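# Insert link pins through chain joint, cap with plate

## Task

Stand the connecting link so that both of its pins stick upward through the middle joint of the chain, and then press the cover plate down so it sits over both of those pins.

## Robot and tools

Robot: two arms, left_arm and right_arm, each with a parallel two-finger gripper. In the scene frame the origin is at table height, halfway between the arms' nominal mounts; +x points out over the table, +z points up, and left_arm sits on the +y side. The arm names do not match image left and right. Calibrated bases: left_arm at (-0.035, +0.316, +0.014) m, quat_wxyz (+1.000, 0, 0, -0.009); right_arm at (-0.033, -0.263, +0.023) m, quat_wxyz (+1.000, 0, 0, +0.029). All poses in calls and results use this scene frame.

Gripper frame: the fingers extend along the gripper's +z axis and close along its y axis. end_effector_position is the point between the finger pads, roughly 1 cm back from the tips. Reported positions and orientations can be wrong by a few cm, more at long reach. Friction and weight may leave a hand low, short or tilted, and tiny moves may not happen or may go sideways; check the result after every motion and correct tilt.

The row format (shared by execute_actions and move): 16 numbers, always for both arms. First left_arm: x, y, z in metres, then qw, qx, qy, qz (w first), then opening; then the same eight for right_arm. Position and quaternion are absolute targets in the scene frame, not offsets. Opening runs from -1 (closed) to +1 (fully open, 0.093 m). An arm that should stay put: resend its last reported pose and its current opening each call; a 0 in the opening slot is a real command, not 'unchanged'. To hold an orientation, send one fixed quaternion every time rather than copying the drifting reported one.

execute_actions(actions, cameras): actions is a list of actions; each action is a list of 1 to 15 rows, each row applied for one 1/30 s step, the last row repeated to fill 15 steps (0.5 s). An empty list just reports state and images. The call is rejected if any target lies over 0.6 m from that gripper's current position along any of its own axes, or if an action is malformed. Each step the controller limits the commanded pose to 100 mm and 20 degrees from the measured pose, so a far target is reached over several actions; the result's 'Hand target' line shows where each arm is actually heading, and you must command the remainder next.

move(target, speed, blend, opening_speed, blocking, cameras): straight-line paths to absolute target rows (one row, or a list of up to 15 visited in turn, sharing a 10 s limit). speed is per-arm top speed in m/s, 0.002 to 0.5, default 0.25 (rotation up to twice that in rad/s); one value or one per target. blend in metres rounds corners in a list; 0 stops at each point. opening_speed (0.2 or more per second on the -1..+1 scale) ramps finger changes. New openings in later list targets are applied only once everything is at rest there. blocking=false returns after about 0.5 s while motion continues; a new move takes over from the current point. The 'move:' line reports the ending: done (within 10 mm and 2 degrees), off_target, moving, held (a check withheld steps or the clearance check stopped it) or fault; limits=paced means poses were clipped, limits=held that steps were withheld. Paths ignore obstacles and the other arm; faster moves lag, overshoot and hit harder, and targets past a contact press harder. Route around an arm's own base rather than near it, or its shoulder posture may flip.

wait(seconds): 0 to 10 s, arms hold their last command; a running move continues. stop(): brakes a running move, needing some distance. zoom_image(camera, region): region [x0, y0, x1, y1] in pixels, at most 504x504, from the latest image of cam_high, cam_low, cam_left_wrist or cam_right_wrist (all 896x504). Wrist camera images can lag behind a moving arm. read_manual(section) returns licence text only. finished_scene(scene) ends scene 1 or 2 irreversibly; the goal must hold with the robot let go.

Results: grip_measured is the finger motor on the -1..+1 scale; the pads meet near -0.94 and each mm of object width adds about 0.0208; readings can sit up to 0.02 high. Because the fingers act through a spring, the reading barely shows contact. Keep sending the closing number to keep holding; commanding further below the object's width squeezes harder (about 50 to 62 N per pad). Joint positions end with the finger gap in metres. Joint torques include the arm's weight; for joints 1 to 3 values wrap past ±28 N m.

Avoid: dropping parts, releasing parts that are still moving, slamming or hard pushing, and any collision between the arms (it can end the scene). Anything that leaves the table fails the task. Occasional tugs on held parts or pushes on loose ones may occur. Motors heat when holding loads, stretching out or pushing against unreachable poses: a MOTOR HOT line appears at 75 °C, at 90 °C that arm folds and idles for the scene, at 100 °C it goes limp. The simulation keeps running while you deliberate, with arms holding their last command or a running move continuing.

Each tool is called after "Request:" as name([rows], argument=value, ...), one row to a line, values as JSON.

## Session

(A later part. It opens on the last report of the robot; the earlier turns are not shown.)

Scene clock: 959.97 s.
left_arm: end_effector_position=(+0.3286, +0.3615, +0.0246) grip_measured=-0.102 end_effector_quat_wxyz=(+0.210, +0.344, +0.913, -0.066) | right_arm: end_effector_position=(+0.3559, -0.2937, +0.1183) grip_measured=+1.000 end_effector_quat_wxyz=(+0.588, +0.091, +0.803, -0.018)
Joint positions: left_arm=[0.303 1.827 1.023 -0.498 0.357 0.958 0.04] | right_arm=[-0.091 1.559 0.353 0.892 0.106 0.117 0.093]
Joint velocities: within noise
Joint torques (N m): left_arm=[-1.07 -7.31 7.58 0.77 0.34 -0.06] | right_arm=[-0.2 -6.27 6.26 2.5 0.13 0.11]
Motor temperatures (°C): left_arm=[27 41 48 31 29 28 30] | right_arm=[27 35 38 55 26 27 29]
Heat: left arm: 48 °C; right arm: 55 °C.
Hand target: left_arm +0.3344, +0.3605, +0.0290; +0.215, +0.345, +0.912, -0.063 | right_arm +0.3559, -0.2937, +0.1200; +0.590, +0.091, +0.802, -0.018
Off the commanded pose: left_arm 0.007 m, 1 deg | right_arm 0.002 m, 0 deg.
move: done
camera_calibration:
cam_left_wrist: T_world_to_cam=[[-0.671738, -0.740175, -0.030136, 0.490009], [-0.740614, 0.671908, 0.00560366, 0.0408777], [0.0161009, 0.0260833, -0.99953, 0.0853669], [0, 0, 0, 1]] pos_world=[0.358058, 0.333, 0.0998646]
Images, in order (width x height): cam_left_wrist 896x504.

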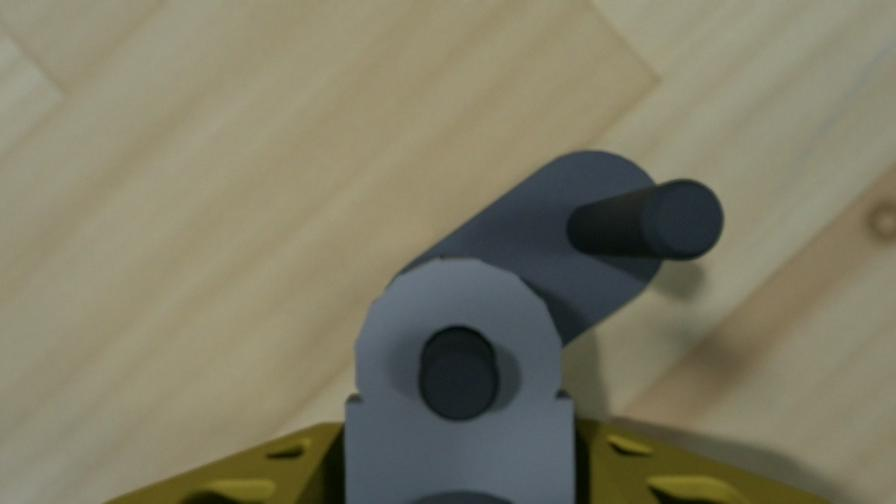

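Request:
move([
  [0.3345,0.3605,0.10,0.2150,0.3450,0.9118,-0.0630,-0.1,0.3559,-0.2937,0.12,0.590,0.091,0.802,-0.018,1.0],
  [0.28,0.30,0.32,0.2034,0.3339,0.9174,-0.0740,0.2,0.3559,-0.2937,0.12,0.590,0.091,0.802,-0.018,1.0],
  [0.315,0.075,0.33,0.2034,0.3339,0.9174,-0.0740,0.2,0.3559,-0.2937,0.12,0.590,0.091,0.802,-0.018,1.0],
], speed=[0.06,0.25,0.25], blend=[0.0,0.04,0.0], cameras=["cam_high","cam_left_wrist"])

Request:
zoom_image(camera="cam_high", region=[170, 200, 370, 380])

Scene clock: 991.17 s.
left_arm: end_effector_position=(+0.3131, +0.0720, +0.3241) grip_measured=+0.198 end_effector_quat_wxyz=(+0.228, +0.338, +0.909, -0.087) | right_arm: end_effector_position=(+0.3559, -0.2937, +0.1183) grip_measured=+1.000 end_effector_quat_wxyz=(+0.588, +0.091, +0.803, -0.018)
Joint positions: left_arm=[-0.568 1.967 2.449 -1.563 0.064 0.11 0.055] | right_arm=[-0.091 1.559 0.353 0.892 0.106 0.117 0.093]
Joint velocities: within noise
Joint torques (N m): left_arm=[-0.12 -8.21 7.9 1.07 0 -0.08] | right_arm=[-0.13 -6.3 6.26 2.51 0.1 0.1]
Motor temperatures (°C): left_arm=[27 41 49 30 29 28 29] | right_arm=[27 35 38 55 26 27 29]
Heat: left arm: 49 °C; right arm: 55 °C.
Hand target: left_arm +0.3148, +0.0751, +0.3294; +0.236, +0.330, +0.910, -0.083 | right_arm +0.3559, -0.2937, +0.1200; +0.590, +0.091, +0.802, -0.018
Off the commanded pose: left_arm 0.007 m, 3 deg | right_arm 0.002 m, 0 deg.
joint sent to its limit (left arm) — joint 4 (wrist pitch), lower limit. The joint targets are off in orientation, not in position.
move: off_target (left_arm); blend cut to 0 m at target 2; target 2's new opening was sent with left_arm's hand 0.003 m and 4 deg from that target
camera_calibration:
cam_left_wrist: T_world_to_cam=[[-0.669281, -0.743004, -0.00267968, 0.264916], [-0.742166, 0.668689, -0.0452318, 0.23941], [0.0353993, -0.028284, -0.998973, 0.390216], [0, 0, 0, 1]] pos_world=[0.341172, 0.0477803, 0.401354]
Images, in order (width x height): cam_high 896x504, cam_left_wrist 896x504.

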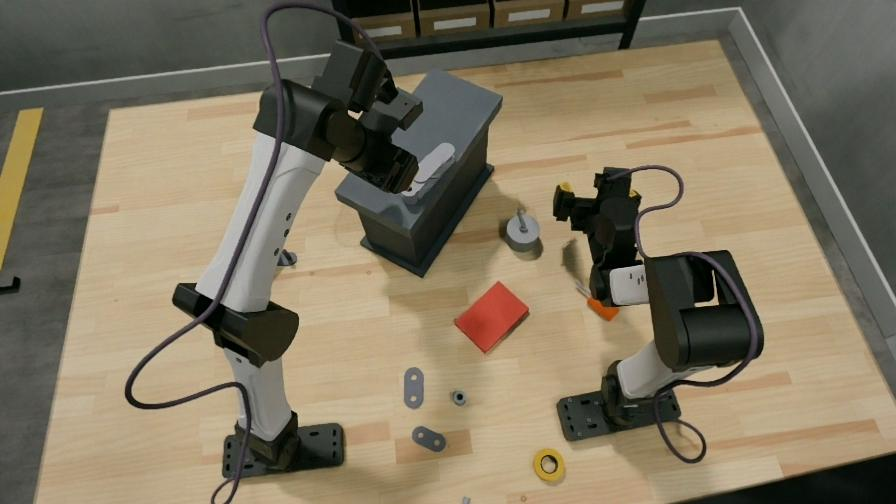

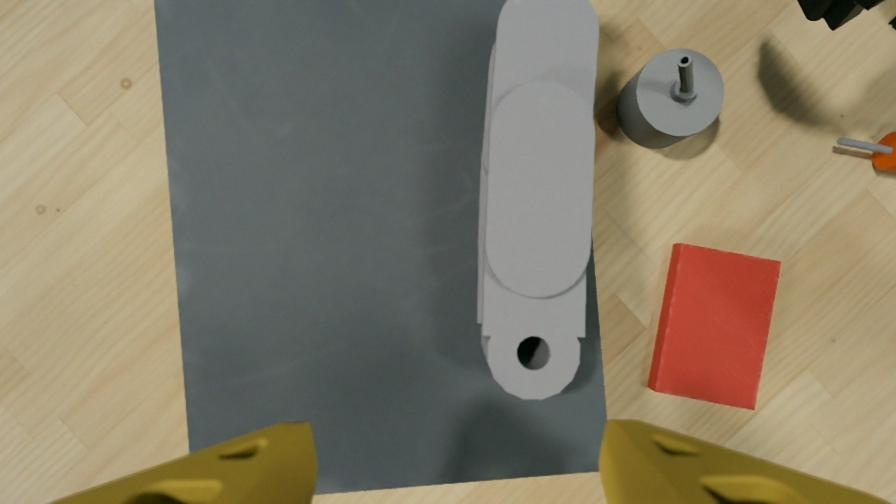

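Scaled by 2.520 from the camera's 896x504 image, which has a finer 1280x720 frame.

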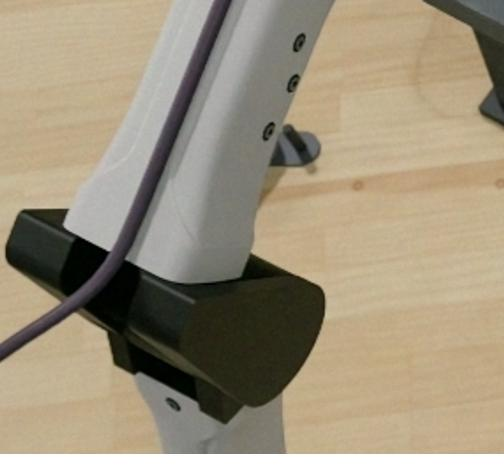

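Request:
move([
  [0.328,0.029,0.30,0.2003,0.3697,0.9036,-0.0819,0.2,0.3559,-0.2937,0.12,0.590,0.091,0.802,-0.018,1.0],
], speed=0.15, cameras=["cam_left_wrist"])

Scene clock: 1006.20 s.
left_arm: end_effector_position=(+0.3272, +0.0291, +0.2924) grip_measured=+0.198 end_effector_quat_wxyz=(+0.207, +0.366, +0.903, -0.088) | right_arm: end_effector_position=(+0.3559, -0.2937, +0.1183) grip_measured=+1.000 end_effector_quat_wxyz=(+0.588, +0.091, +0.803, -0.018)
Joint positions: left_arm=[-0.63 2.137 2.585 -1.568 0.062 0.108 0.055] | right_arm=[-0.091 1.559 0.353 0.892 0.106 0.117 0.093]
Joint velocities: within noise
Joint torques (N m): left_arm=[-0.54 -9.76 8.01 1.1 0.07 0.06] | right_arm=[-0.08 -6.31 6.11 2.52 0.11 0.11]
Motor temperatures (°C): left_arm=[27 42 50 31 29 28 28] | right_arm=[27 35 38 55 26 27 29]
Heat: left arm: 50 °C; right arm: 55 °C.
Hand target: left_arm +0.3277, +0.0292, +0.2994; +0.218, +0.367, +0.900, -0.087 | right_arm +0.3559, -0.2937, +0.1200; +0.590, +0.091, +0.802, -0.018
Off the commanded pose: left_arm 0.008 m, 1 deg | right_arm 0.002 m, 0 deg.
joint sent to its limit (left arm) — joint 4 (wrist pitch), lower limit. The joint targets still meet the commanded pose.
move: done
camera_calibration:
cam_left_wrist: T_world_to_cam=[[-0.7122, -0.701975, 0.0015532, 0.253994], [-0.701969, 0.712181, -0.00608185, 0.251192], [0.00316315, -0.00542179, -0.99998, 0.367022], [0, 0, 0, 1]] pos_world=[0.356063, 0.00139355, 0.368148]
Images, in order (width x height): cam_left_wrist 896x504.

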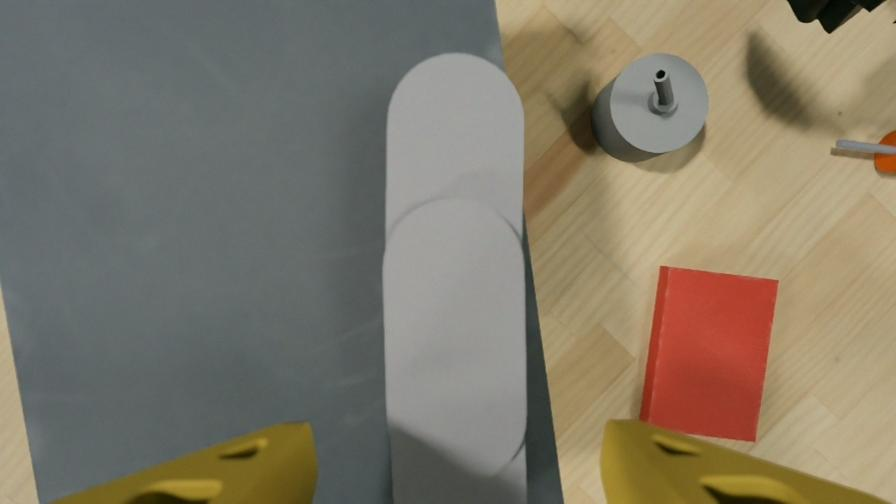

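Request:
move([
  [0.328,0.0275,0.27,0.2003,0.3697,0.9036,-0.0819,0.2,0.3559,-0.2937,0.12,0.590,0.091,0.802,-0.018,1.0],
  [0.3275,0.0275,0.252,0.2003,0.3697,0.9036,-0.0819,0.2,0.3559,-0.2937,0.12,0.590,0.091,0.802,-0.018,1.0],
], speed=[0.08,0.03], cameras=["cam_left_wrist"])

Scene clock: 1018.73 s.
left_arm: end_effector_position=(+0.3267, +0.0299, +0.2482) grip_measured=+0.198 end_effector_quat_wxyz=(+0.187, +0.367, +0.907, -0.082) | right_arm: end_effector_position=(+0.3559, -0.2937, +0.1183) grip_measured=+1.000 end_effector_quat_wxyz=(+0.588, +0.091, +0.803, -0.018)
Joint positions: left_arm=[-0.63 2.026 2.219 -1.355 0.06 0.109 0.055] | right_arm=[-0.091 1.559 0.353 0.892 0.106 0.117 0.093]
Joint velocities: within noise
Joint torques (N m): left_arm=[-0.96 -10.58 5.37 1.25 0.07 0.04] | right_arm=[-0.24 -6.2 6.22 2.5 0.12 0.12]
Motor temperatures (°C): left_arm=[27 44 50 31 29 28 28] | right_arm=[27 35 38 55 26 27 29]
Heat: left arm: 50 °C; right arm: 55 °C.
Hand target: left_arm +0.3275, +0.0276, +0.2522; +0.200, +0.370, +0.904, -0.082 | right_arm +0.3559, -0.2937, +0.1200; +0.590, +0.091, +0.802, -0.018
Off the commanded pose: left_arm 0.005 m, 2 deg | right_arm 0.002 m, 0 deg.
move: done
camera_calibration:
cam_left_wrist: T_world_to_cam=[[-0.711768, -0.702391, 0.00574153, 0.253096], [-0.70181, 0.71147, 0.0356826, 0.239688], [-0.029148, 0.0213682, -0.999347, 0.332449], [0, 0, 0, 1]] pos_world=[0.358051, 0.000137398, 0.322226]
Images, in order (width x height): cam_left_wrist 896x504.

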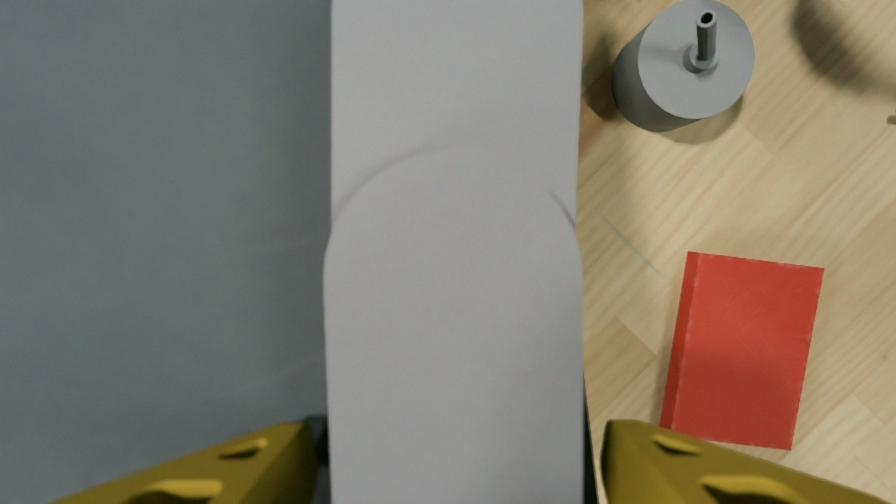

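Request:
move([
  [0.3275,0.0275,0.252,0.2003,0.3697,0.9036,-0.0819,-0.9,0.3559,-0.2937,0.12,0.590,0.091,0.802,-0.018,1.0],
], opening_speed=0.7, cameras=["cam_left_wrist"])

Scene clock: 1029.63 s.
left_arm: end_effector_position=(+0.3305, +0.0286, +0.2483) grip_measured=-0.475 end_effector_quat_wxyz=(+0.195, +0.366, +0.906, -0.081) | right_arm: end_effector_position=(+0.3559, -0.2937, +0.1183) grip_measured=+1.000 end_effector_quat_wxyz=(+0.588, +0.091, +0.803, -0.018)
Joint positions: left_arm=[-0.63 2.026 2.213 -1.336 0.053 0.109 0.022] | right_arm=[-0.091 1.559 0.353 0.892 0.106 0.117 0.093]
Joint velocities: within noise
Joint torques (N m): left_arm=[-0.94 -10.67 5.78 1.16 0.14 0.03] | right_arm=[-0.14 -6.28 6.23 2.54 0.08 0.15]
Motor temperatures (°C): left_arm=[27 44 49 31 29 28 28] | right_arm=[27 35 38 55 26 27 29]
Heat: left arm: 49 °C; right arm: 55 °C.
Hand target: left_arm +0.3276, +0.0275, +0.2521; +0.200, +0.370, +0.904, -0.082 | right_arm +0.3559, -0.2937, +0.1200; +0.590, +0.091, +0.802, -0.018
Off the commanded pose: left_arm 0.005 m, 1 deg | right_arm 0.002 m, 0 deg.
move: done
camera_calibration:
cam_left_wrist: T_world_to_cam=[[-0.709733, -0.704465, -0.00289201, 0.25638], [-0.704339, 0.709514, 0.0222882, 0.247484], [-0.0136494, 0.0178556, -0.999747, 0.327794], [0, 0, 0, 1]] pos_world=[0.360748, -0.000836006, 0.322937]
Images, in order (width x height): cam_left_wrist 896x504.

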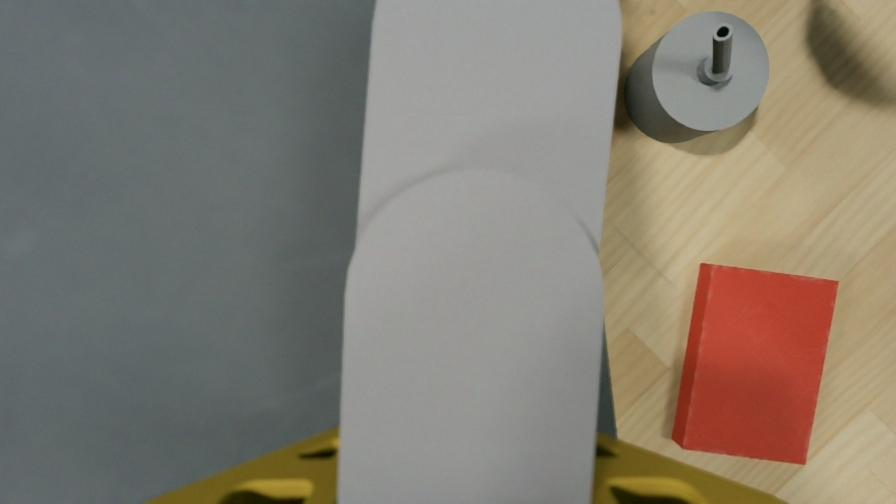

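Request:
move([
  [0.3275,0.0275,0.285,0.2003,0.3697,0.9036,-0.0819,-0.9,0.3559,-0.2937,0.12,0.590,0.091,0.802,-0.018,1.0],
  [0.27,0.14,0.31,0.1658,0.6276,0.7478,-0.1391,-0.9,0.3559,-0.2937,0.12,0.590,0.091,0.802,-0.018,1.0],
  [0.225,0.225,0.25,0.1147,0.8279,0.5173,-0.1835,-0.9,0.3559,-0.2937,0.12,0.590,0.091,0.802,-0.018,1.0],
], speed=[0.08,0.2,0.2], blend=[0.01,0.03,0], cameras=["cam_high","cam_left_wrist"])

Scene clock: 1054.23 s.
left_arm: end_effector_position=(+0.2266, +0.2272, +0.2384) grip_measured=-0.475 end_effector_quat_wxyz=(+0.170, +0.814, +0.545, -0.102) | right_arm: end_effector_position=(+0.3559, -0.2937, +0.1183) grip_measured=+1.000 end_effector_quat_wxyz=(+0.588, +0.091, +0.803, -0.018)
Joint positions: left_arm=[-0.072 1.55 1.617 -1.579 0.396 1.859 0.022] | right_arm=[-0.091 1.559 0.353 0.892 0.106 0.117 0.093]
Joint velocities: within noise
Joint torques (N m): left_arm=[0.03 -8.03 6.63 0.45 0.6 0.08] | right_arm=[-0.34 -6.3 6.24 2.54 0.09 0.13]
Motor temperatures (°C): left_arm=[27 46 47 31 29 28 29] | right_arm=[27 35 38 55 26 27 29]
Heat: left arm: 47 °C; right arm: 55 °C.
Hand target: left_arm +0.2250, +0.2247, +0.2491; +0.193, +0.815, +0.538, -0.092 | right_arm +0.3559, -0.2937, +0.1200; +0.590, +0.091, +0.802, -0.018
Off the commanded pose: left_arm 0.012 m, 12 deg | right_arm 0.002 m, 0 deg.
joint read past its limit (left arm) — joint 4 (wrist pitch), lower limit.
joint sent to its limit (left arm) — joint 4 (wrist pitch), lower limit. The joint targets are off in orientation, not in position.
move: off_target (left_arm)
camera_calibration:
cam_left_wrist: T_world_to_cam=[[-0.914698, 0.366573, -0.170154, 0.165528], [0.356978, 0.930233, 0.0850473, -0.272011], [0.189459, 0.0170514, -0.981741, 0.262815], [0, 0, 0, 1]] pos_world=[0.198718, 0.187874, 0.309316]
Images, in order (width x height): cam_high 896x504, cam_left_wrist 896x504.

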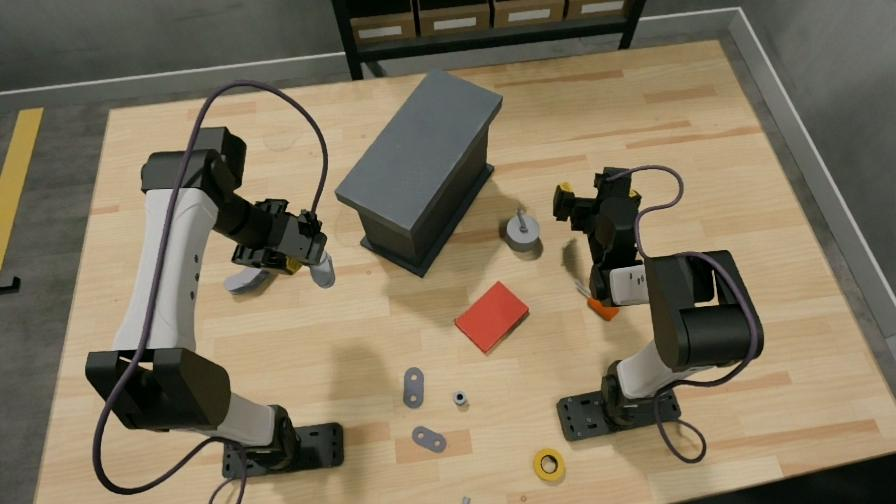

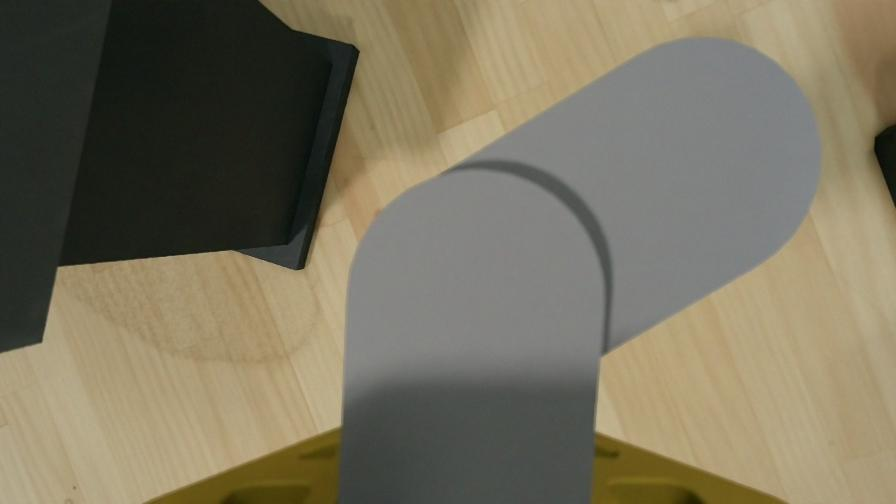

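Request:
move([
  [0.225,0.225,0.12,0.1147,0.8279,0.5173,-0.1835,-0.9,0.3559,-0.2937,0.12,0.590,0.091,0.802,-0.018,1.0],
  [0.228,0.225,0.05,0.1147,0.8279,0.5173,-0.1835,-0.9,0.3559,-0.2937,0.12,0.590,0.091,0.802,-0.018,1.0],
], speed=[0.12,0.08], cameras=["cam_high","cam_left_wrist"])

Scene clock: 1063.03 s.
left_arm: end_effector_position=(+0.2293, +0.2282, +0.0466) grip_measured=-0.475 end_effector_quat_wxyz=(+0.108, +0.828, +0.521, -0.177) | right_arm: end_effector_position=(+0.3559, -0.2937, +0.1183) grip_measured=+1.000 end_effector_quat_wxyz=(+0.588, +0.091, +0.803, -0.018)
Joint positions: left_arm=[-0.072 1.805 1.11 -1.037 0.388 1.959 0.022] | right_arm=[-0.091 1.559 0.353 0.892 0.106 0.117 0.093]
Joint velocities: within noise
Joint torques (N m): left_arm=[-0.47 -7.1 5.79 -0.12 0.55 0.08] | right_arm=[-0.24 -6.3 6.08 2.52 0.11 0.07]
Motor temperatures (°C): left_arm=[27 44 47 30 30 28 29] | right_arm=[27 35 38 55 26 27 29]
Heat: left arm: 47 °C; right arm: 55 °C.
Hand target: left_arm +0.2280, +0.2251, +0.0500; +0.115, +0.828, +0.517, -0.183 | right_arm +0.3559, -0.2937, +0.1200; +0.590, +0.091, +0.802, -0.018
Off the commanded pose: left_arm 0.005 m, 1 deg | right_arm 0.002 m, 0 deg.
move: done
camera_calibration:
cam_left_wrist: T_world_to_cam=[[-0.891849, 0.452332, 0.00067362, 0.102228], [0.452148, 0.89144, 0.0299421, -0.268002], [0.0129433, 0.0270084, -0.999551, 0.112962], [0, 0, 0, 1]] pos_world=[0.210886, 0.189616, 0.120867]
Images, in order (width x height): cam_high 896x504, cam_left_wrist 896x504.

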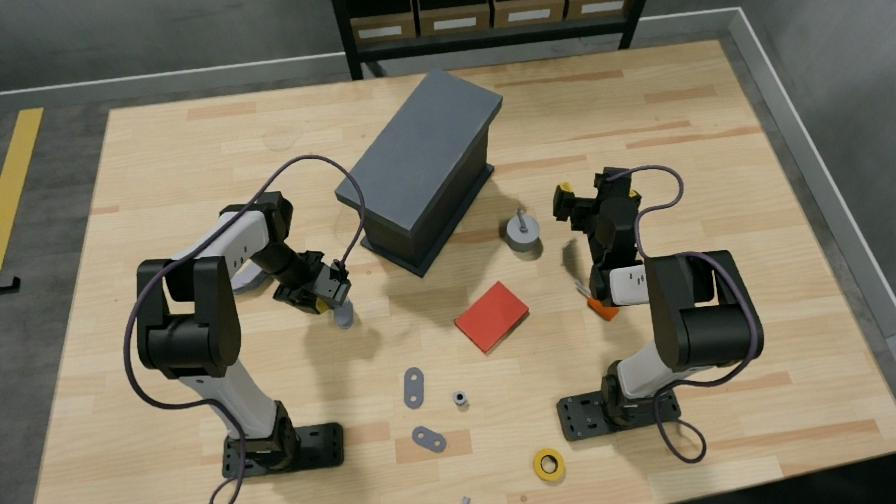

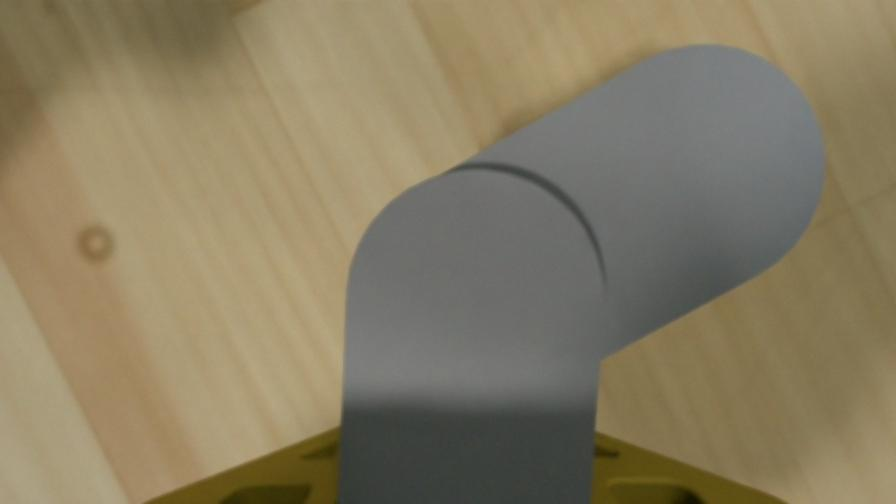

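Request:
move([
  [0.228,0.225,0.022,0.1147,0.8279,0.5173,-0.1835,-0.9,0.3559,-0.2937,0.12,0.590,0.091,0.802,-0.018,1.0],
], speed=0.04, cameras=[])

Request:
move([
  [0.228,0.225,0.012,0.1147,0.8279,0.5173,-0.1835,-0.9,0.3559,-0.2937,0.12,0.590,0.091,0.802,-0.018,1.0],
], speed=0.03, cameras=["cam_left_wrist"])

Scene clock: 1072.00 s.
left_arm: end_effector_position=(+0.2277, +0.2284, +0.0199) grip_measured=-0.475 end_effector_quat_wxyz=(+0.106, +0.827, +0.522, -0.180) | right_arm: end_effector_position=(+0.3559, -0.2937, +0.1183) grip_measured=+1.000 end_effector_quat_wxyz=(+0.588, +0.091, +0.803, -0.018)
Joint positions: left_arm=[-0.072 1.855 1.054 -0.937 0.388 1.959 0.022] | right_arm=[-0.091 1.559 0.353 0.892 0.106 0.117 0.093]
Joint velocities: within noise
Joint torques (N m): left_arm=[-0.51 -7.04 5.24 -0.05 0.56 0.08] | right_arm=[-0.13 -6.37 6.17 2.53 0.09 0.08]
Motor temperatures (°C): left_arm=[27 44 46 29 30 28 29] | right_arm=[27 35 38 55 26 27 29]
Heat: left arm: 46 °C; right arm: 55 °C.
Hand target: left_arm +0.2280, +0.2251, +0.0220; +0.115, +0.828, +0.517, -0.184 | right_arm +0.3559, -0.2937, +0.1200; +0.590, +0.091, +0.802, -0.018
Off the commanded pose: left_arm 0.004 m, 1 deg | right_arm 0.002 m, 0 deg.
move: done
No camera images: "cameras" was empty.

Scene clock: 1072.70 s.
left_arm: end_effector_position=(+0.2281, +0.2283, +0.0191) grip_measured=-0.475 end_effector_quat_wxyz=(+0.107, +0.828, +0.521, -0.178) | right_arm: end_effector_position=(+0.3559, -0.2937, +0.1183) grip_measured=+1.000 end_effector_quat_wxyz=(+0.588, +0.091, +0.803, -0.018)
Joint positions: left_arm=[-0.072 1.855 1.051 -0.929 0.388 1.96 0.022] | right_arm=[-0.091 1.559 0.353 0.892 0.106 0.117 0.093]
Joint velocities: within noise
Joint torques (N m): left_arm=[-0.46 -5.34 4 0.25 0.55 0.09] | right_arm=[-0.18 -6.32 6.08 2.55 0.11 0.08]
Motor temperatures (°C): left_arm=[27 44 46 29 30 28 29] | right_arm=[27 35 38 55 26 27 29]
Heat: left arm: 46 °C; right arm: 55 °C.
Hand target: left_arm +0.2278, +0.2252, +0.0122; +0.114, +0.828, +0.517, -0.184 | right_arm +0.3559, -0.2937, +0.1200; +0.590, +0.091, +0.802, -0.018
Off the commanded pose: left_arm 0.008 m, 1 deg | right_arm 0.002 m, 0 deg.
move: done
camera_calibration:
cam_left_wrist: T_world_to_cam=[[-0.891688, 0.452643, 0.00264453, 0.101009], [0.452521, 0.891279, 0.0290949, -0.266776], [0.0108126, 0.0271403, -0.999573, 0.0859365], [0, 0, 0, 1]] pos_world=[0.209861, 0.189718, 0.0933945]
Images, in order (width x height): cam_left_wrist 896x504.

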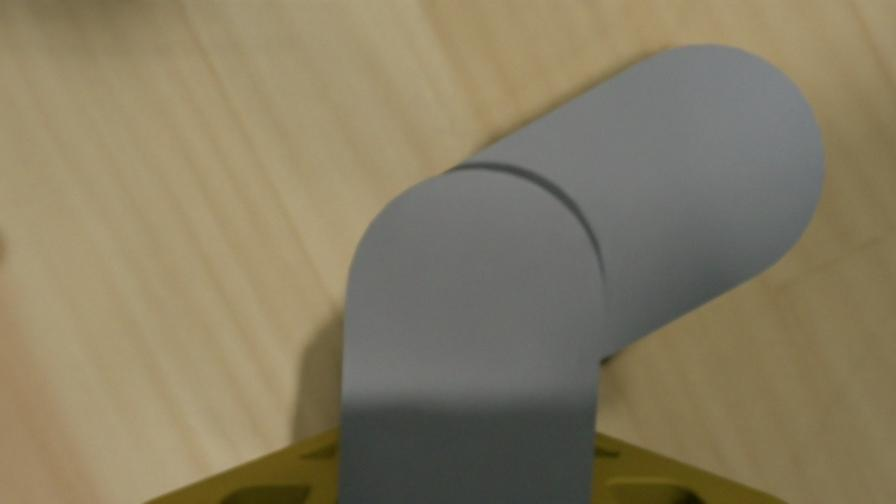

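Request:
move([
  [0.228,0.2255,0.018,0.1147,0.8279,0.5173,-0.1835,-0.9,0.3559,-0.2937,0.12,0.590,0.091,0.802,-0.018,1.0],
  [0.228,0.2255,0.018,0.1147,0.8279,0.5173,-0.1835,0.0,0.3559,-0.2937,0.12,0.590,0.091,0.802,-0.018,1.0],
], speed=0.05, opening_speed=0.5, cameras=[])

Request:
move([
  [0.228,0.2255,0.07,0.1147,0.8279,0.5173,-0.1835,0.0,0.3559,-0.2937,0.12,0.590,0.091,0.802,-0.018,1.0],
  [0.20,0.23,0.15,0.2131,0,0.977,0,0.2,0.3559,-0.2937,0.12,0.590,0.091,0.802,-0.018,1.0],
  [0.215,0.215,0.15,0.1835,-0.5173,0.8279,0.1147,0.2,0.3559,-0.2937,0.12,0.590,0.091,0.802,-0.018,1.0],
], speed=[0.07,0.35,0.35], blend=[0,0.02,0], cameras=["cam_high","cam_left_wrist"])

Request:
zoom_image(camera="cam_high", region=[170, 200, 370, 380])

Scene clock: 1085.20 s.
left_arm: end_effector_position=(+0.2231, +0.2294, +0.0200) grip_measured=-0.002 end_effector_quat_wxyz=(+0.101, +0.826, +0.523, -0.187) | right_arm: end_effector_position=(+0.3559, -0.2937, +0.1183) grip_measured=+1.000 end_effector_quat_wxyz=(+0.588, +0.091, +0.803, -0.018)
Joint positions: left_arm=[-0.07 1.855 1.051 -0.953 0.388 1.962 0.045] | right_arm=[-0.091 1.559 0.353 0.892 0.106 0.117 0.093]
Joint velocities: within noise
Joint torques (N m): left_arm=[-0.59 -6.32 4.85 0.17 0.54 0.08] | right_arm=[-0.34 -6.19 6.2 2.52 0.06 0.07]
Motor temperatures (°C): left_arm=[27 42 45 29 30 28 29] | right_arm=[27 35 38 55 26 27 29]
Heat: left arm: 45 °C; right arm: 55 °C.
Hand target: left_arm +0.2279, +0.2256, +0.0182; +0.114, +0.828, +0.517, -0.184 | right_arm +0.3559, -0.2937, +0.1200; +0.590, +0.091, +0.802, -0.018
Off the commanded pose: left_arm 0.007 m, 2 deg | right_arm 0.002 m, 0 deg.
move: done
No camera images: "cameras" was empty.

Scene clock: 1092.87 s.
left_arm: end_effector_position=(+0.2114, +0.2172, +0.1450) grip_measured=+0.198 end_effector_quat_wxyz=(+0.176, -0.516, +0.830, +0.117) | right_arm: end_effector_position=(+0.3559, -0.2937, +0.1183) grip_measured=+1.000 end_effector_quat_wxyz=(+0.588, +0.091, +0.803, -0.018)
Joint positions: left_arm=[-0.623 1.597 1.28 -1.349 -0.416 -1.773 0.055] | right_arm=[-0.091 1.559 0.353 0.892 0.106 0.117 0.093]
Joint velocities: within noise
Joint torques (N m): left_arm=[-0.87 -5.08 8.44 -0.02 -0.29 -0.11] | right_arm=[-0.18 -6.41 6.19 2.54 0.11 0.09]
Motor temperatures (°C): left_arm=[27 41 46 29 30 28 29] | right_arm=[27 35 38 55 26 27 29]
Heat: left arm: 46 °C; right arm: 55 °C.
Hand target: left_arm +0.2149, +0.2150, +0.1500; +0.184, -0.517, +0.828, +0.114 | right_arm +0.3559, -0.2937, +0.1200; +0.590, +0.091, +0.802, -0.018
Off the commanded pose: left_arm 0.006 m, 1 deg | right_arm 0.002 m, 0 deg.
move: done; blend cut to 0 m at target 2
camera_calibration:
cam_left_wrist: T_world_to_cam=[[0.888023, -0.459419, -0.0187054, -0.0842637], [-0.459026, -0.888153, 0.0218681, 0.327277], [-0.0266598, -0.0108331, -0.999586, 0.228512], [0, 0, 0, 1]] pos_world=[0.231149, 0.254435, 0.219684]
Images, in order (width x height): cam_high 896x504, cam_left_wrist 896x504.

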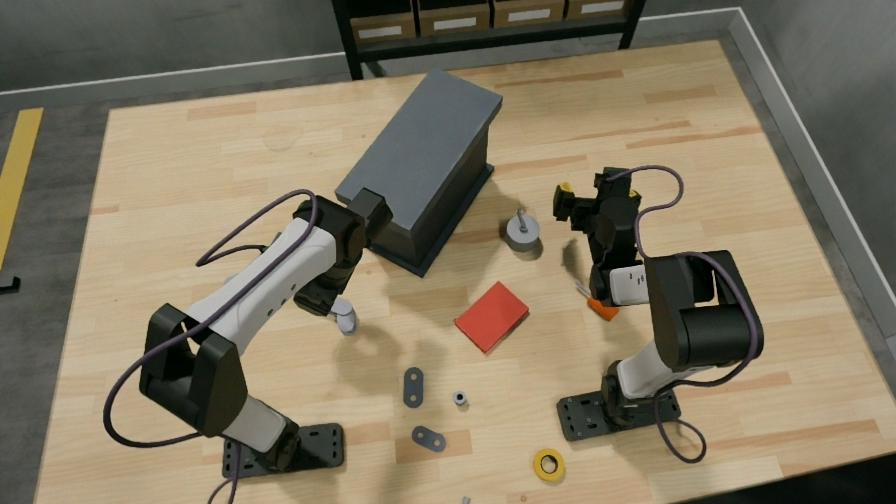

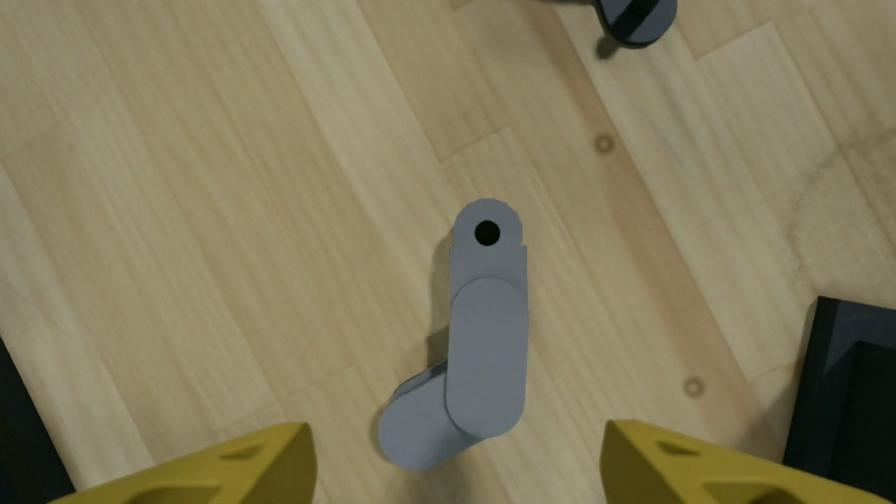

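Scaled by 2.520 from the camera's 896x504 image, which has a finer 1280x720 frame.

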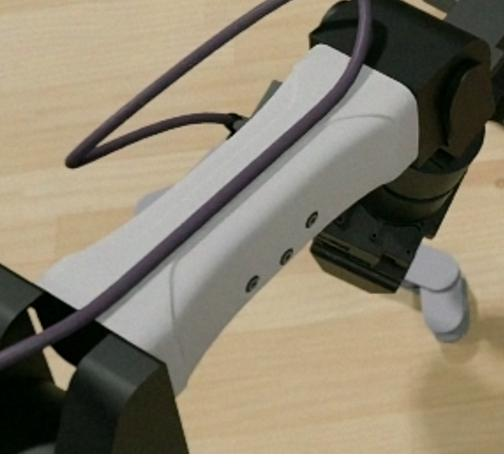

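Request:
move([
  [0.2325,0.228,0.06,0.1860,-0.4992,0.8391,0.1107,0.2,0.3559,-0.2937,0.12,0.590,0.091,0.802,-0.018,1.0],
  [0.2325,0.228,0.02,0.1860,-0.4992,0.8391,0.1107,0.2,0.3559,-0.2937,0.12,0.590,0.091,0.802,-0.018,1.0],
], speed=[0.12,0.05], cameras=["cam_left_wrist"])

Scene clock: 1119.67 s.
left_arm: end_effector_position=(+0.2284, +0.2268, +0.0226) grip_measured=+0.198 end_effector_quat_wxyz=(+0.180, -0.500, +0.840, +0.113) | right_arm: end_effector_position=(+0.3559, -0.2937, +0.1183) grip_measured=+1.000 end_effector_quat_wxyz=(+0.588, +0.091, +0.803, -0.018)
Joint positions: left_arm=[-0.562 1.756 0.941 -0.805 -0.425 -1.663 0.055] | right_arm=[-0.091 1.559 0.353 0.892 0.106 0.117 0.093]
Joint velocities: within noise
Joint torques (N m): left_arm=[0.25 -5.64 4.86 0.45 -0.29 0.09] | right_arm=[-0.21 -6.38 6.22 2.51 0.11 0.11]
Motor temperatures (°C): left_arm=[27 39 46 28 30 28 28] | right_arm=[27 35 38 55 26 27 29]
Heat: left arm: 46 °C; right arm: 55 °C.
Hand target: left_arm +0.2324, +0.2280, +0.0202; +0.186, -0.499, +0.839, +0.111 | right_arm +0.3559, -0.2937, +0.1200; +0.590, +0.091, +0.802, -0.018
Off the commanded pose: left_arm 0.005 m, 1 deg | right_arm 0.002 m, 0 deg.
move: done
camera_calibration:
cam_left_wrist: T_world_to_cam=[[0.869726, -0.49325, -0.0167738, -0.0854585], [-0.492916, -0.869835, 0.0205369, 0.349888], [-0.0247203, -0.00959345, -0.999648, 0.105958], [0, 0, 0, 1]] pos_world=[0.24941, 0.263209, 0.0973015]
Images, in order (width x height): cam_left_wrist 896x504.

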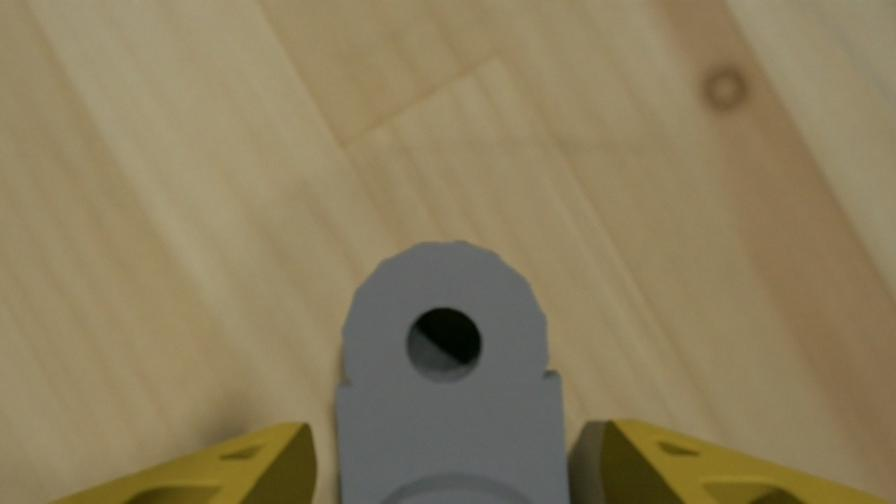

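Request:
move([
  [0.231,0.2288,0.02,0.1860,-0.4992,0.8391,0.1107,-0.9,0.3559,-0.2937,0.12,0.590,0.091,0.802,-0.018,1.0],
], opening_speed=0.6, cameras=["cam_left_wrist"])

Scene clock: 1133.73 s.
left_arm: end_effector_position=(+0.2317, +0.2254, +0.0218) grip_measured=-0.475 end_effector_quat_wxyz=(+0.185, -0.501, +0.839, +0.106) | right_arm: end_effector_position=(+0.3559, -0.2937, +0.1183) grip_measured=+1.000 end_effector_quat_wxyz=(+0.588, +0.091, +0.803, -0.018)
Joint positions: left_arm=[-0.562 1.756 0.937 -0.782 -0.429 -1.662 0.022] | right_arm=[-0.091 1.559 0.353 0.892 0.106 0.117 0.093]
Joint velocities: within noise
Joint torques (N m): left_arm=[0.25 -6.12 4.63 0.27 -0.25 0.1] | right_arm=[-0.28 -6.41 6.28 2.55 0.11 0.09]
Motor temperatures (°C): left_arm=[27 39 46 28 30 28 28] | right_arm=[27 35 38 55 26 27 29]
Heat: left arm: 46 °C; right arm: 55 °C.
Hand target: left_arm +0.2310, +0.2287, +0.0201; +0.186, -0.499, +0.839, +0.111 | right_arm +0.3559, -0.2937, +0.1200; +0.590, +0.091, +0.802, -0.018
Off the commanded pose: left_arm 0.004 m, 1 deg | right_arm 0.002 m, 0 deg.
move: done
camera_calibration:
cam_left_wrist: T_world_to_cam=[[0.869263, -0.494349, 0.000905723, -0.0889886], [-0.494287, -0.869123, 0.0174877, 0.350552], [-0.00785784, -0.0156491, -0.999847, 0.102651], [0, 0, 0, 1]] pos_world=[0.251434, 0.262287, 0.0965851]
Images, in order (width x height): cam_left_wrist 896x504.

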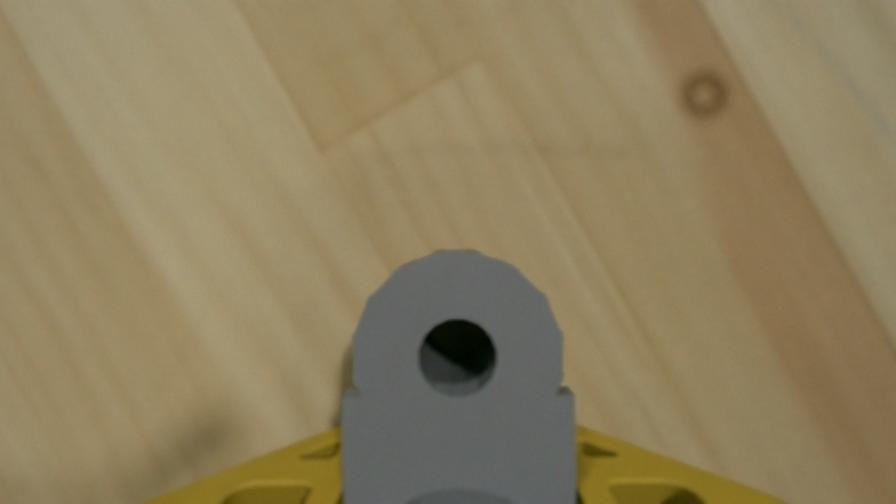

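Request:
move([
  [0.234,0.2275,0.095,0.1860,-0.4992,0.8391,0.1107,-0.9,0.3559,-0.2937,0.12,0.590,0.091,0.802,-0.018,1.0],
  [0.338,0.297,0.097,0.2050,-0.3736,0.9010,0.0828,-0.9,0.3559,-0.2937,0.12,0.590,0.091,0.802,-0.018,1.0],
], speed=[0.08,0.15], blend=0.01, cameras=["cam_high","cam_left_wrist"])

Request:
zoom_image(camera="cam_left_wrist", region=[400, 280, 520, 420])

Scene clock: 1155.20 s.
left_arm: end_effector_position=(+0.3223, +0.2992, +0.0841) grip_measured=-0.475 end_effector_quat_wxyz=(+0.182, -0.373, +0.905, +0.099) | right_arm: end_effector_position=(+0.3559, -0.2937, +0.1183) grip_measured=+1.000 end_effector_quat_wxyz=(+0.588, +0.091, +0.803, -0.018)
Joint positions: left_arm=[-0.201 1.75 1.202 -0.826 -0.37 -0.963 0.022] | right_arm=[-0.091 1.559 0.353 0.892 0.106 0.117 0.093]
Joint velocities: within noise
Joint torques (N m): left_arm=[0.02 -7.53 9.87 0.83 -0.17 0.11] | right_arm=[-0.06 -6.22 6.2 2.55 0.11 0.08]
Motor temperatures (°C): left_arm=[27 39 45 27 30 28 29] | right_arm=[27 35 38 55 26 27 29]
Heat: left arm: 45 °C; right arm: 55 °C.
Hand target: left_arm +0.3373, +0.2971, +0.0974; +0.205, -0.373, +0.901, +0.083 | right_arm +0.3559, -0.2937, +0.1200; +0.590, +0.091, +0.802, -0.018
Off the commanded pose: left_arm 0.020 m, 3 deg | right_arm 0.002 m, 0 deg.
move: off_target (left_arm)
camera_calibration:
cam_left_wrist: T_world_to_cam=[[0.694872, -0.717478, -0.0487738, -0.00421863], [-0.716754, -0.696491, 0.0341201, 0.477062], [-0.0584509, 0.0112497, -0.998227, 0.174961], [0, 0, 0, 1]] pos_world=[0.355094, 0.327274, 0.158167]
Images, in order (width x height): cam_high 896x504, cam_left_wrist 896x504.

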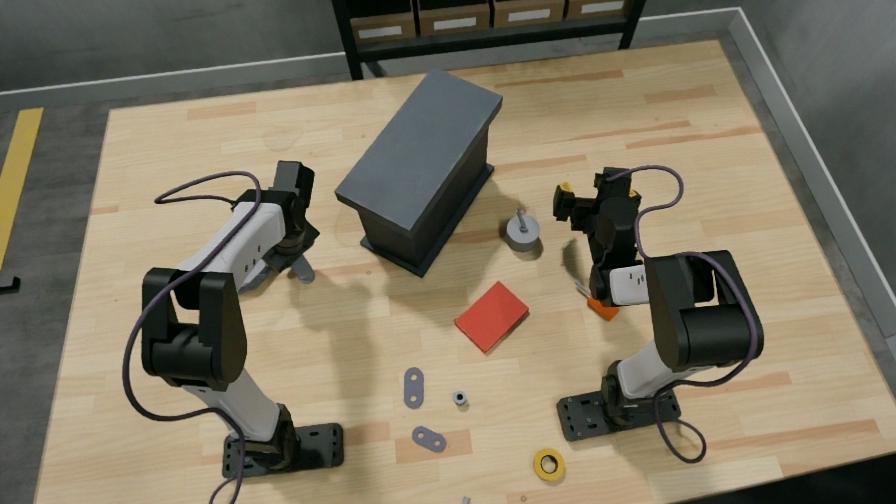

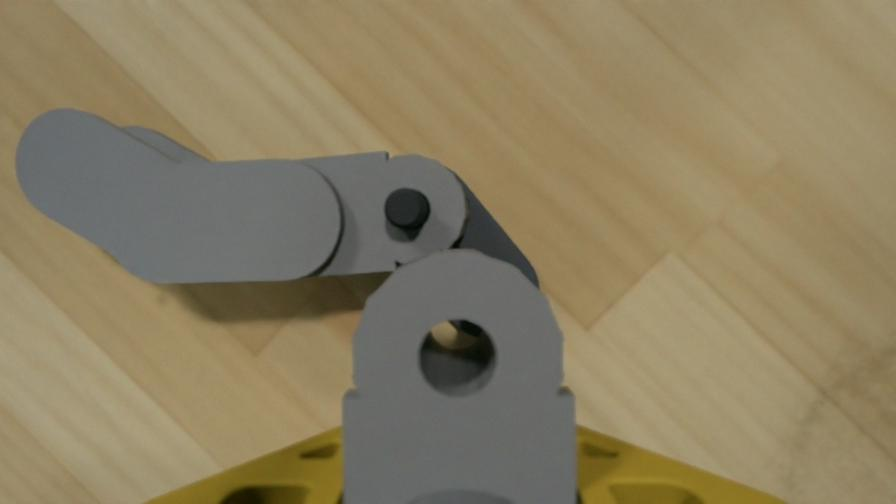

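Scaled by 3.600 from the camera's 896x504 image, which has a finer 1280x720 frame.

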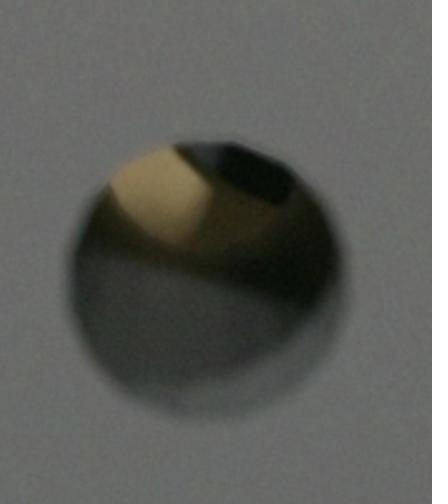

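Request:
move([
  [0.3405,0.2945,0.092,0.2204,-0.3779,0.8973,0.0646,-0.9,0.3559,-0.2937,0.12,0.590,0.091,0.802,-0.018,1.0],
], speed=0.1, cameras=["cam_left_wrist"])

Request:
zoom_image(camera="cam_left_wrist", region=[400, 280, 520, 420])

Scene clock: 1175.30 s.
left_arm: end_effector_position=(+0.3328, +0.2950, +0.0818) grip_measured=-0.475 end_effector_quat_wxyz=(+0.201, -0.376, +0.901, +0.078) | right_arm: end_effector_position=(+0.3559, -0.2937, +0.1183) grip_measured=+1.000 end_effector_quat_wxyz=(+0.588, +0.091, +0.803, -0.018)
Joint positions: left_arm=[-0.201 1.75 1.183 -0.752 -0.359 -0.962 0.022] | right_arm=[-0.091 1.559 0.353 0.892 0.106 0.117 0.093]
Joint velocities: within noise
Joint torques (N m): left_arm=[0.01 -8.99 7.05 1.01 -0.15 0.06] | right_arm=[-0.12 -6.49 6.23 2.53 0.11 0.11]
Motor temperatures (°C): left_arm=[27 41 47 28 30 28 29] | right_arm=[27 35 38 55 26 27 29]
Heat: left arm: 47 °C; right arm: 55 °C.
Hand target: left_arm +0.3403, +0.2945, +0.0922; +0.220, -0.378, +0.897, +0.065 | right_arm +0.3559, -0.2937, +0.1200; +0.590, +0.091, +0.802, -0.018
Off the commanded pose: left_arm 0.013 m, 3 deg | right_arm 0.002 m, 0 deg.
move: off_target (left_arm)
camera_calibration:
cam_left_wrist: T_world_to_cam=[[0.693649, -0.720305, 0.00338495, -0.0176842], [-0.720277, -0.69356, 0.0132697, 0.483728], [-0.00721057, -0.0116426, -0.999906, 0.16313], [0, 0, 0, 1]] pos_world=[0.361861, 0.324656, 0.156755]
Images, in order (width x height): cam_left_wrist 896x504.

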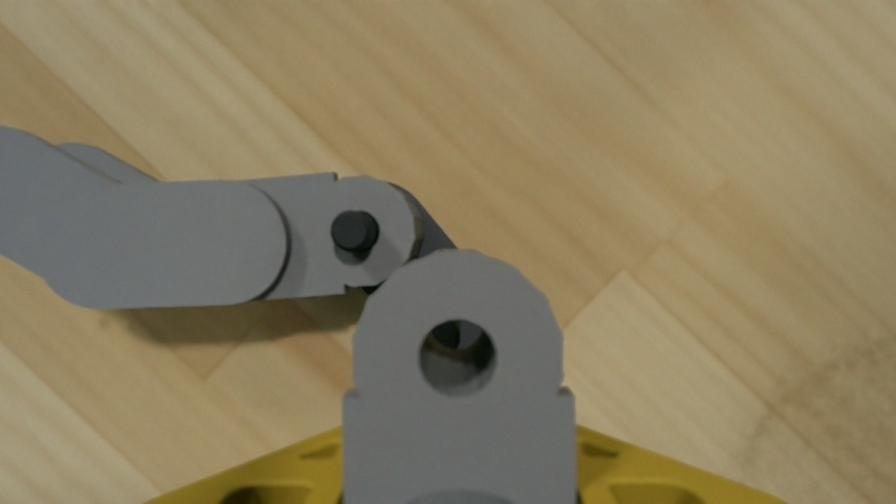

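Scaled by 3.600 from the camera's 896x504 image, which has a finer 1280x720 frame.

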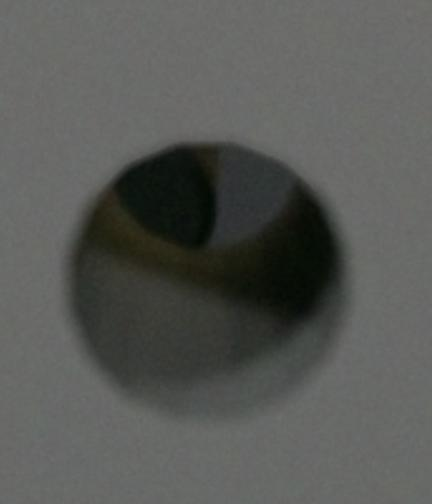

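Request:
move([
  [0.3365,0.2945,0.097,0.2204,-0.3779,0.8973,0.0646,-0.9,0.3559,-0.2937,0.12,0.590,0.091,0.802,-0.018,1.0],
  [0.3347,0.2942,0.0775,0.2204,-0.3779,0.8973,0.0646,-0.9,0.3559,-0.2937,0.12,0.590,0.091,0.802,-0.018,1.0],
], speed=0.05, cameras=["cam_left_wrist"])

Request:
zoom_image(camera="cam_left_wrist", region=[400, 280, 520, 420])

Scene clock: 1202.77 s.
left_arm: end_effector_position=(+0.3266, +0.2963, +0.0667) grip_measured=-0.475 end_effector_quat_wxyz=(+0.199, -0.375, +0.902, +0.079) | right_arm: end_effector_position=(+0.3559, -0.2937, +0.1183) grip_measured=+1.000 end_effector_quat_wxyz=(+0.588, +0.091, +0.803, -0.018)
Joint positions: left_arm=[-0.201 1.75 1.12 -0.693 -0.358 -0.962 0.022] | right_arm=[-0.091 1.559 0.353 0.892 0.106 0.117 0.093]
Joint velocities: within noise
Joint torques (N m): left_arm=[-0.49 -9.02 6.93 0.98 -0.15 0.02] | right_arm=[-0.23 -6.26 6.13 2.53 0.11 0.11]
Motor temperatures (°C): left_arm=[27 44 48 29 30 28 30] | right_arm=[27 35 38 55 26 27 29]
Heat: left arm: 48 °C; right arm: 55 °C.
Hand target: left_arm +0.3344, +0.2942, +0.0776; +0.220, -0.378, +0.897, +0.065 | right_arm +0.3559, -0.2937, +0.1200; +0.590, +0.091, +0.802, -0.018
Off the commanded pose: left_arm 0.014 m, 3 deg | right_arm 0.002 m, 0 deg.
move: off_target (left_arm)
camera_calibration:
cam_left_wrist: T_world_to_cam=[[0.693588, -0.720371, 0.000729244, -0.012173], [-0.720293, -0.693497, 0.0154766, 0.480214], [-0.0106432, -0.0112597, -0.99988, 0.149024], [0, 0, 0, 1]] pos_world=[0.355924, 0.325936, 0.141583]
Images, in order (width x height): cam_left_wrist 896x504.

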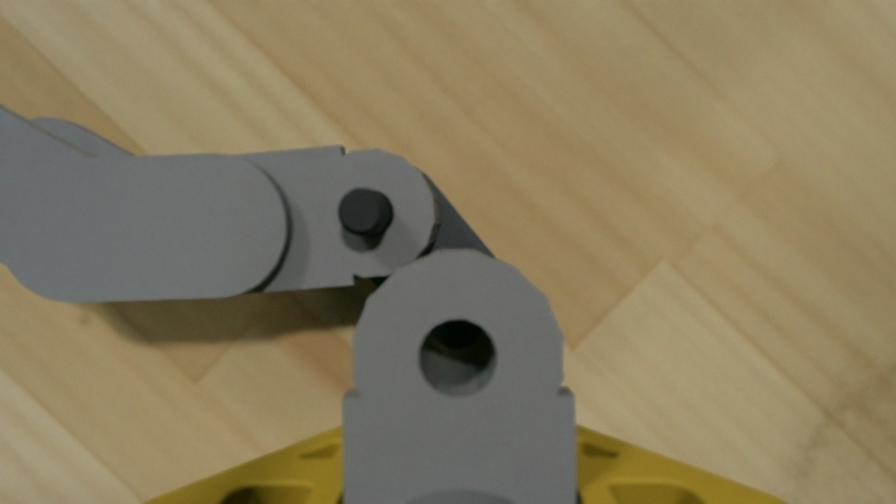

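Scaled by 3.600 from the camera's 896x504 image, which has a finer 1280x720 frame.

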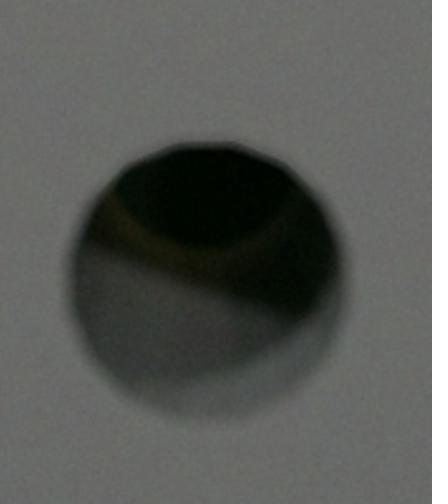

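Request:
zoom_image(camera="cam_left_wrist", region=[330, 180, 510, 400])

Scaled by 2.291 from the camera's 896x504 image, which has a finer 1280x720 frame.

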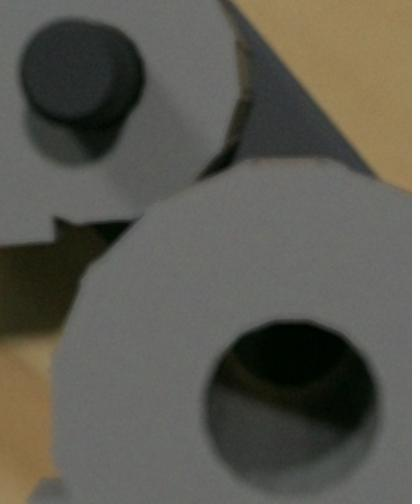

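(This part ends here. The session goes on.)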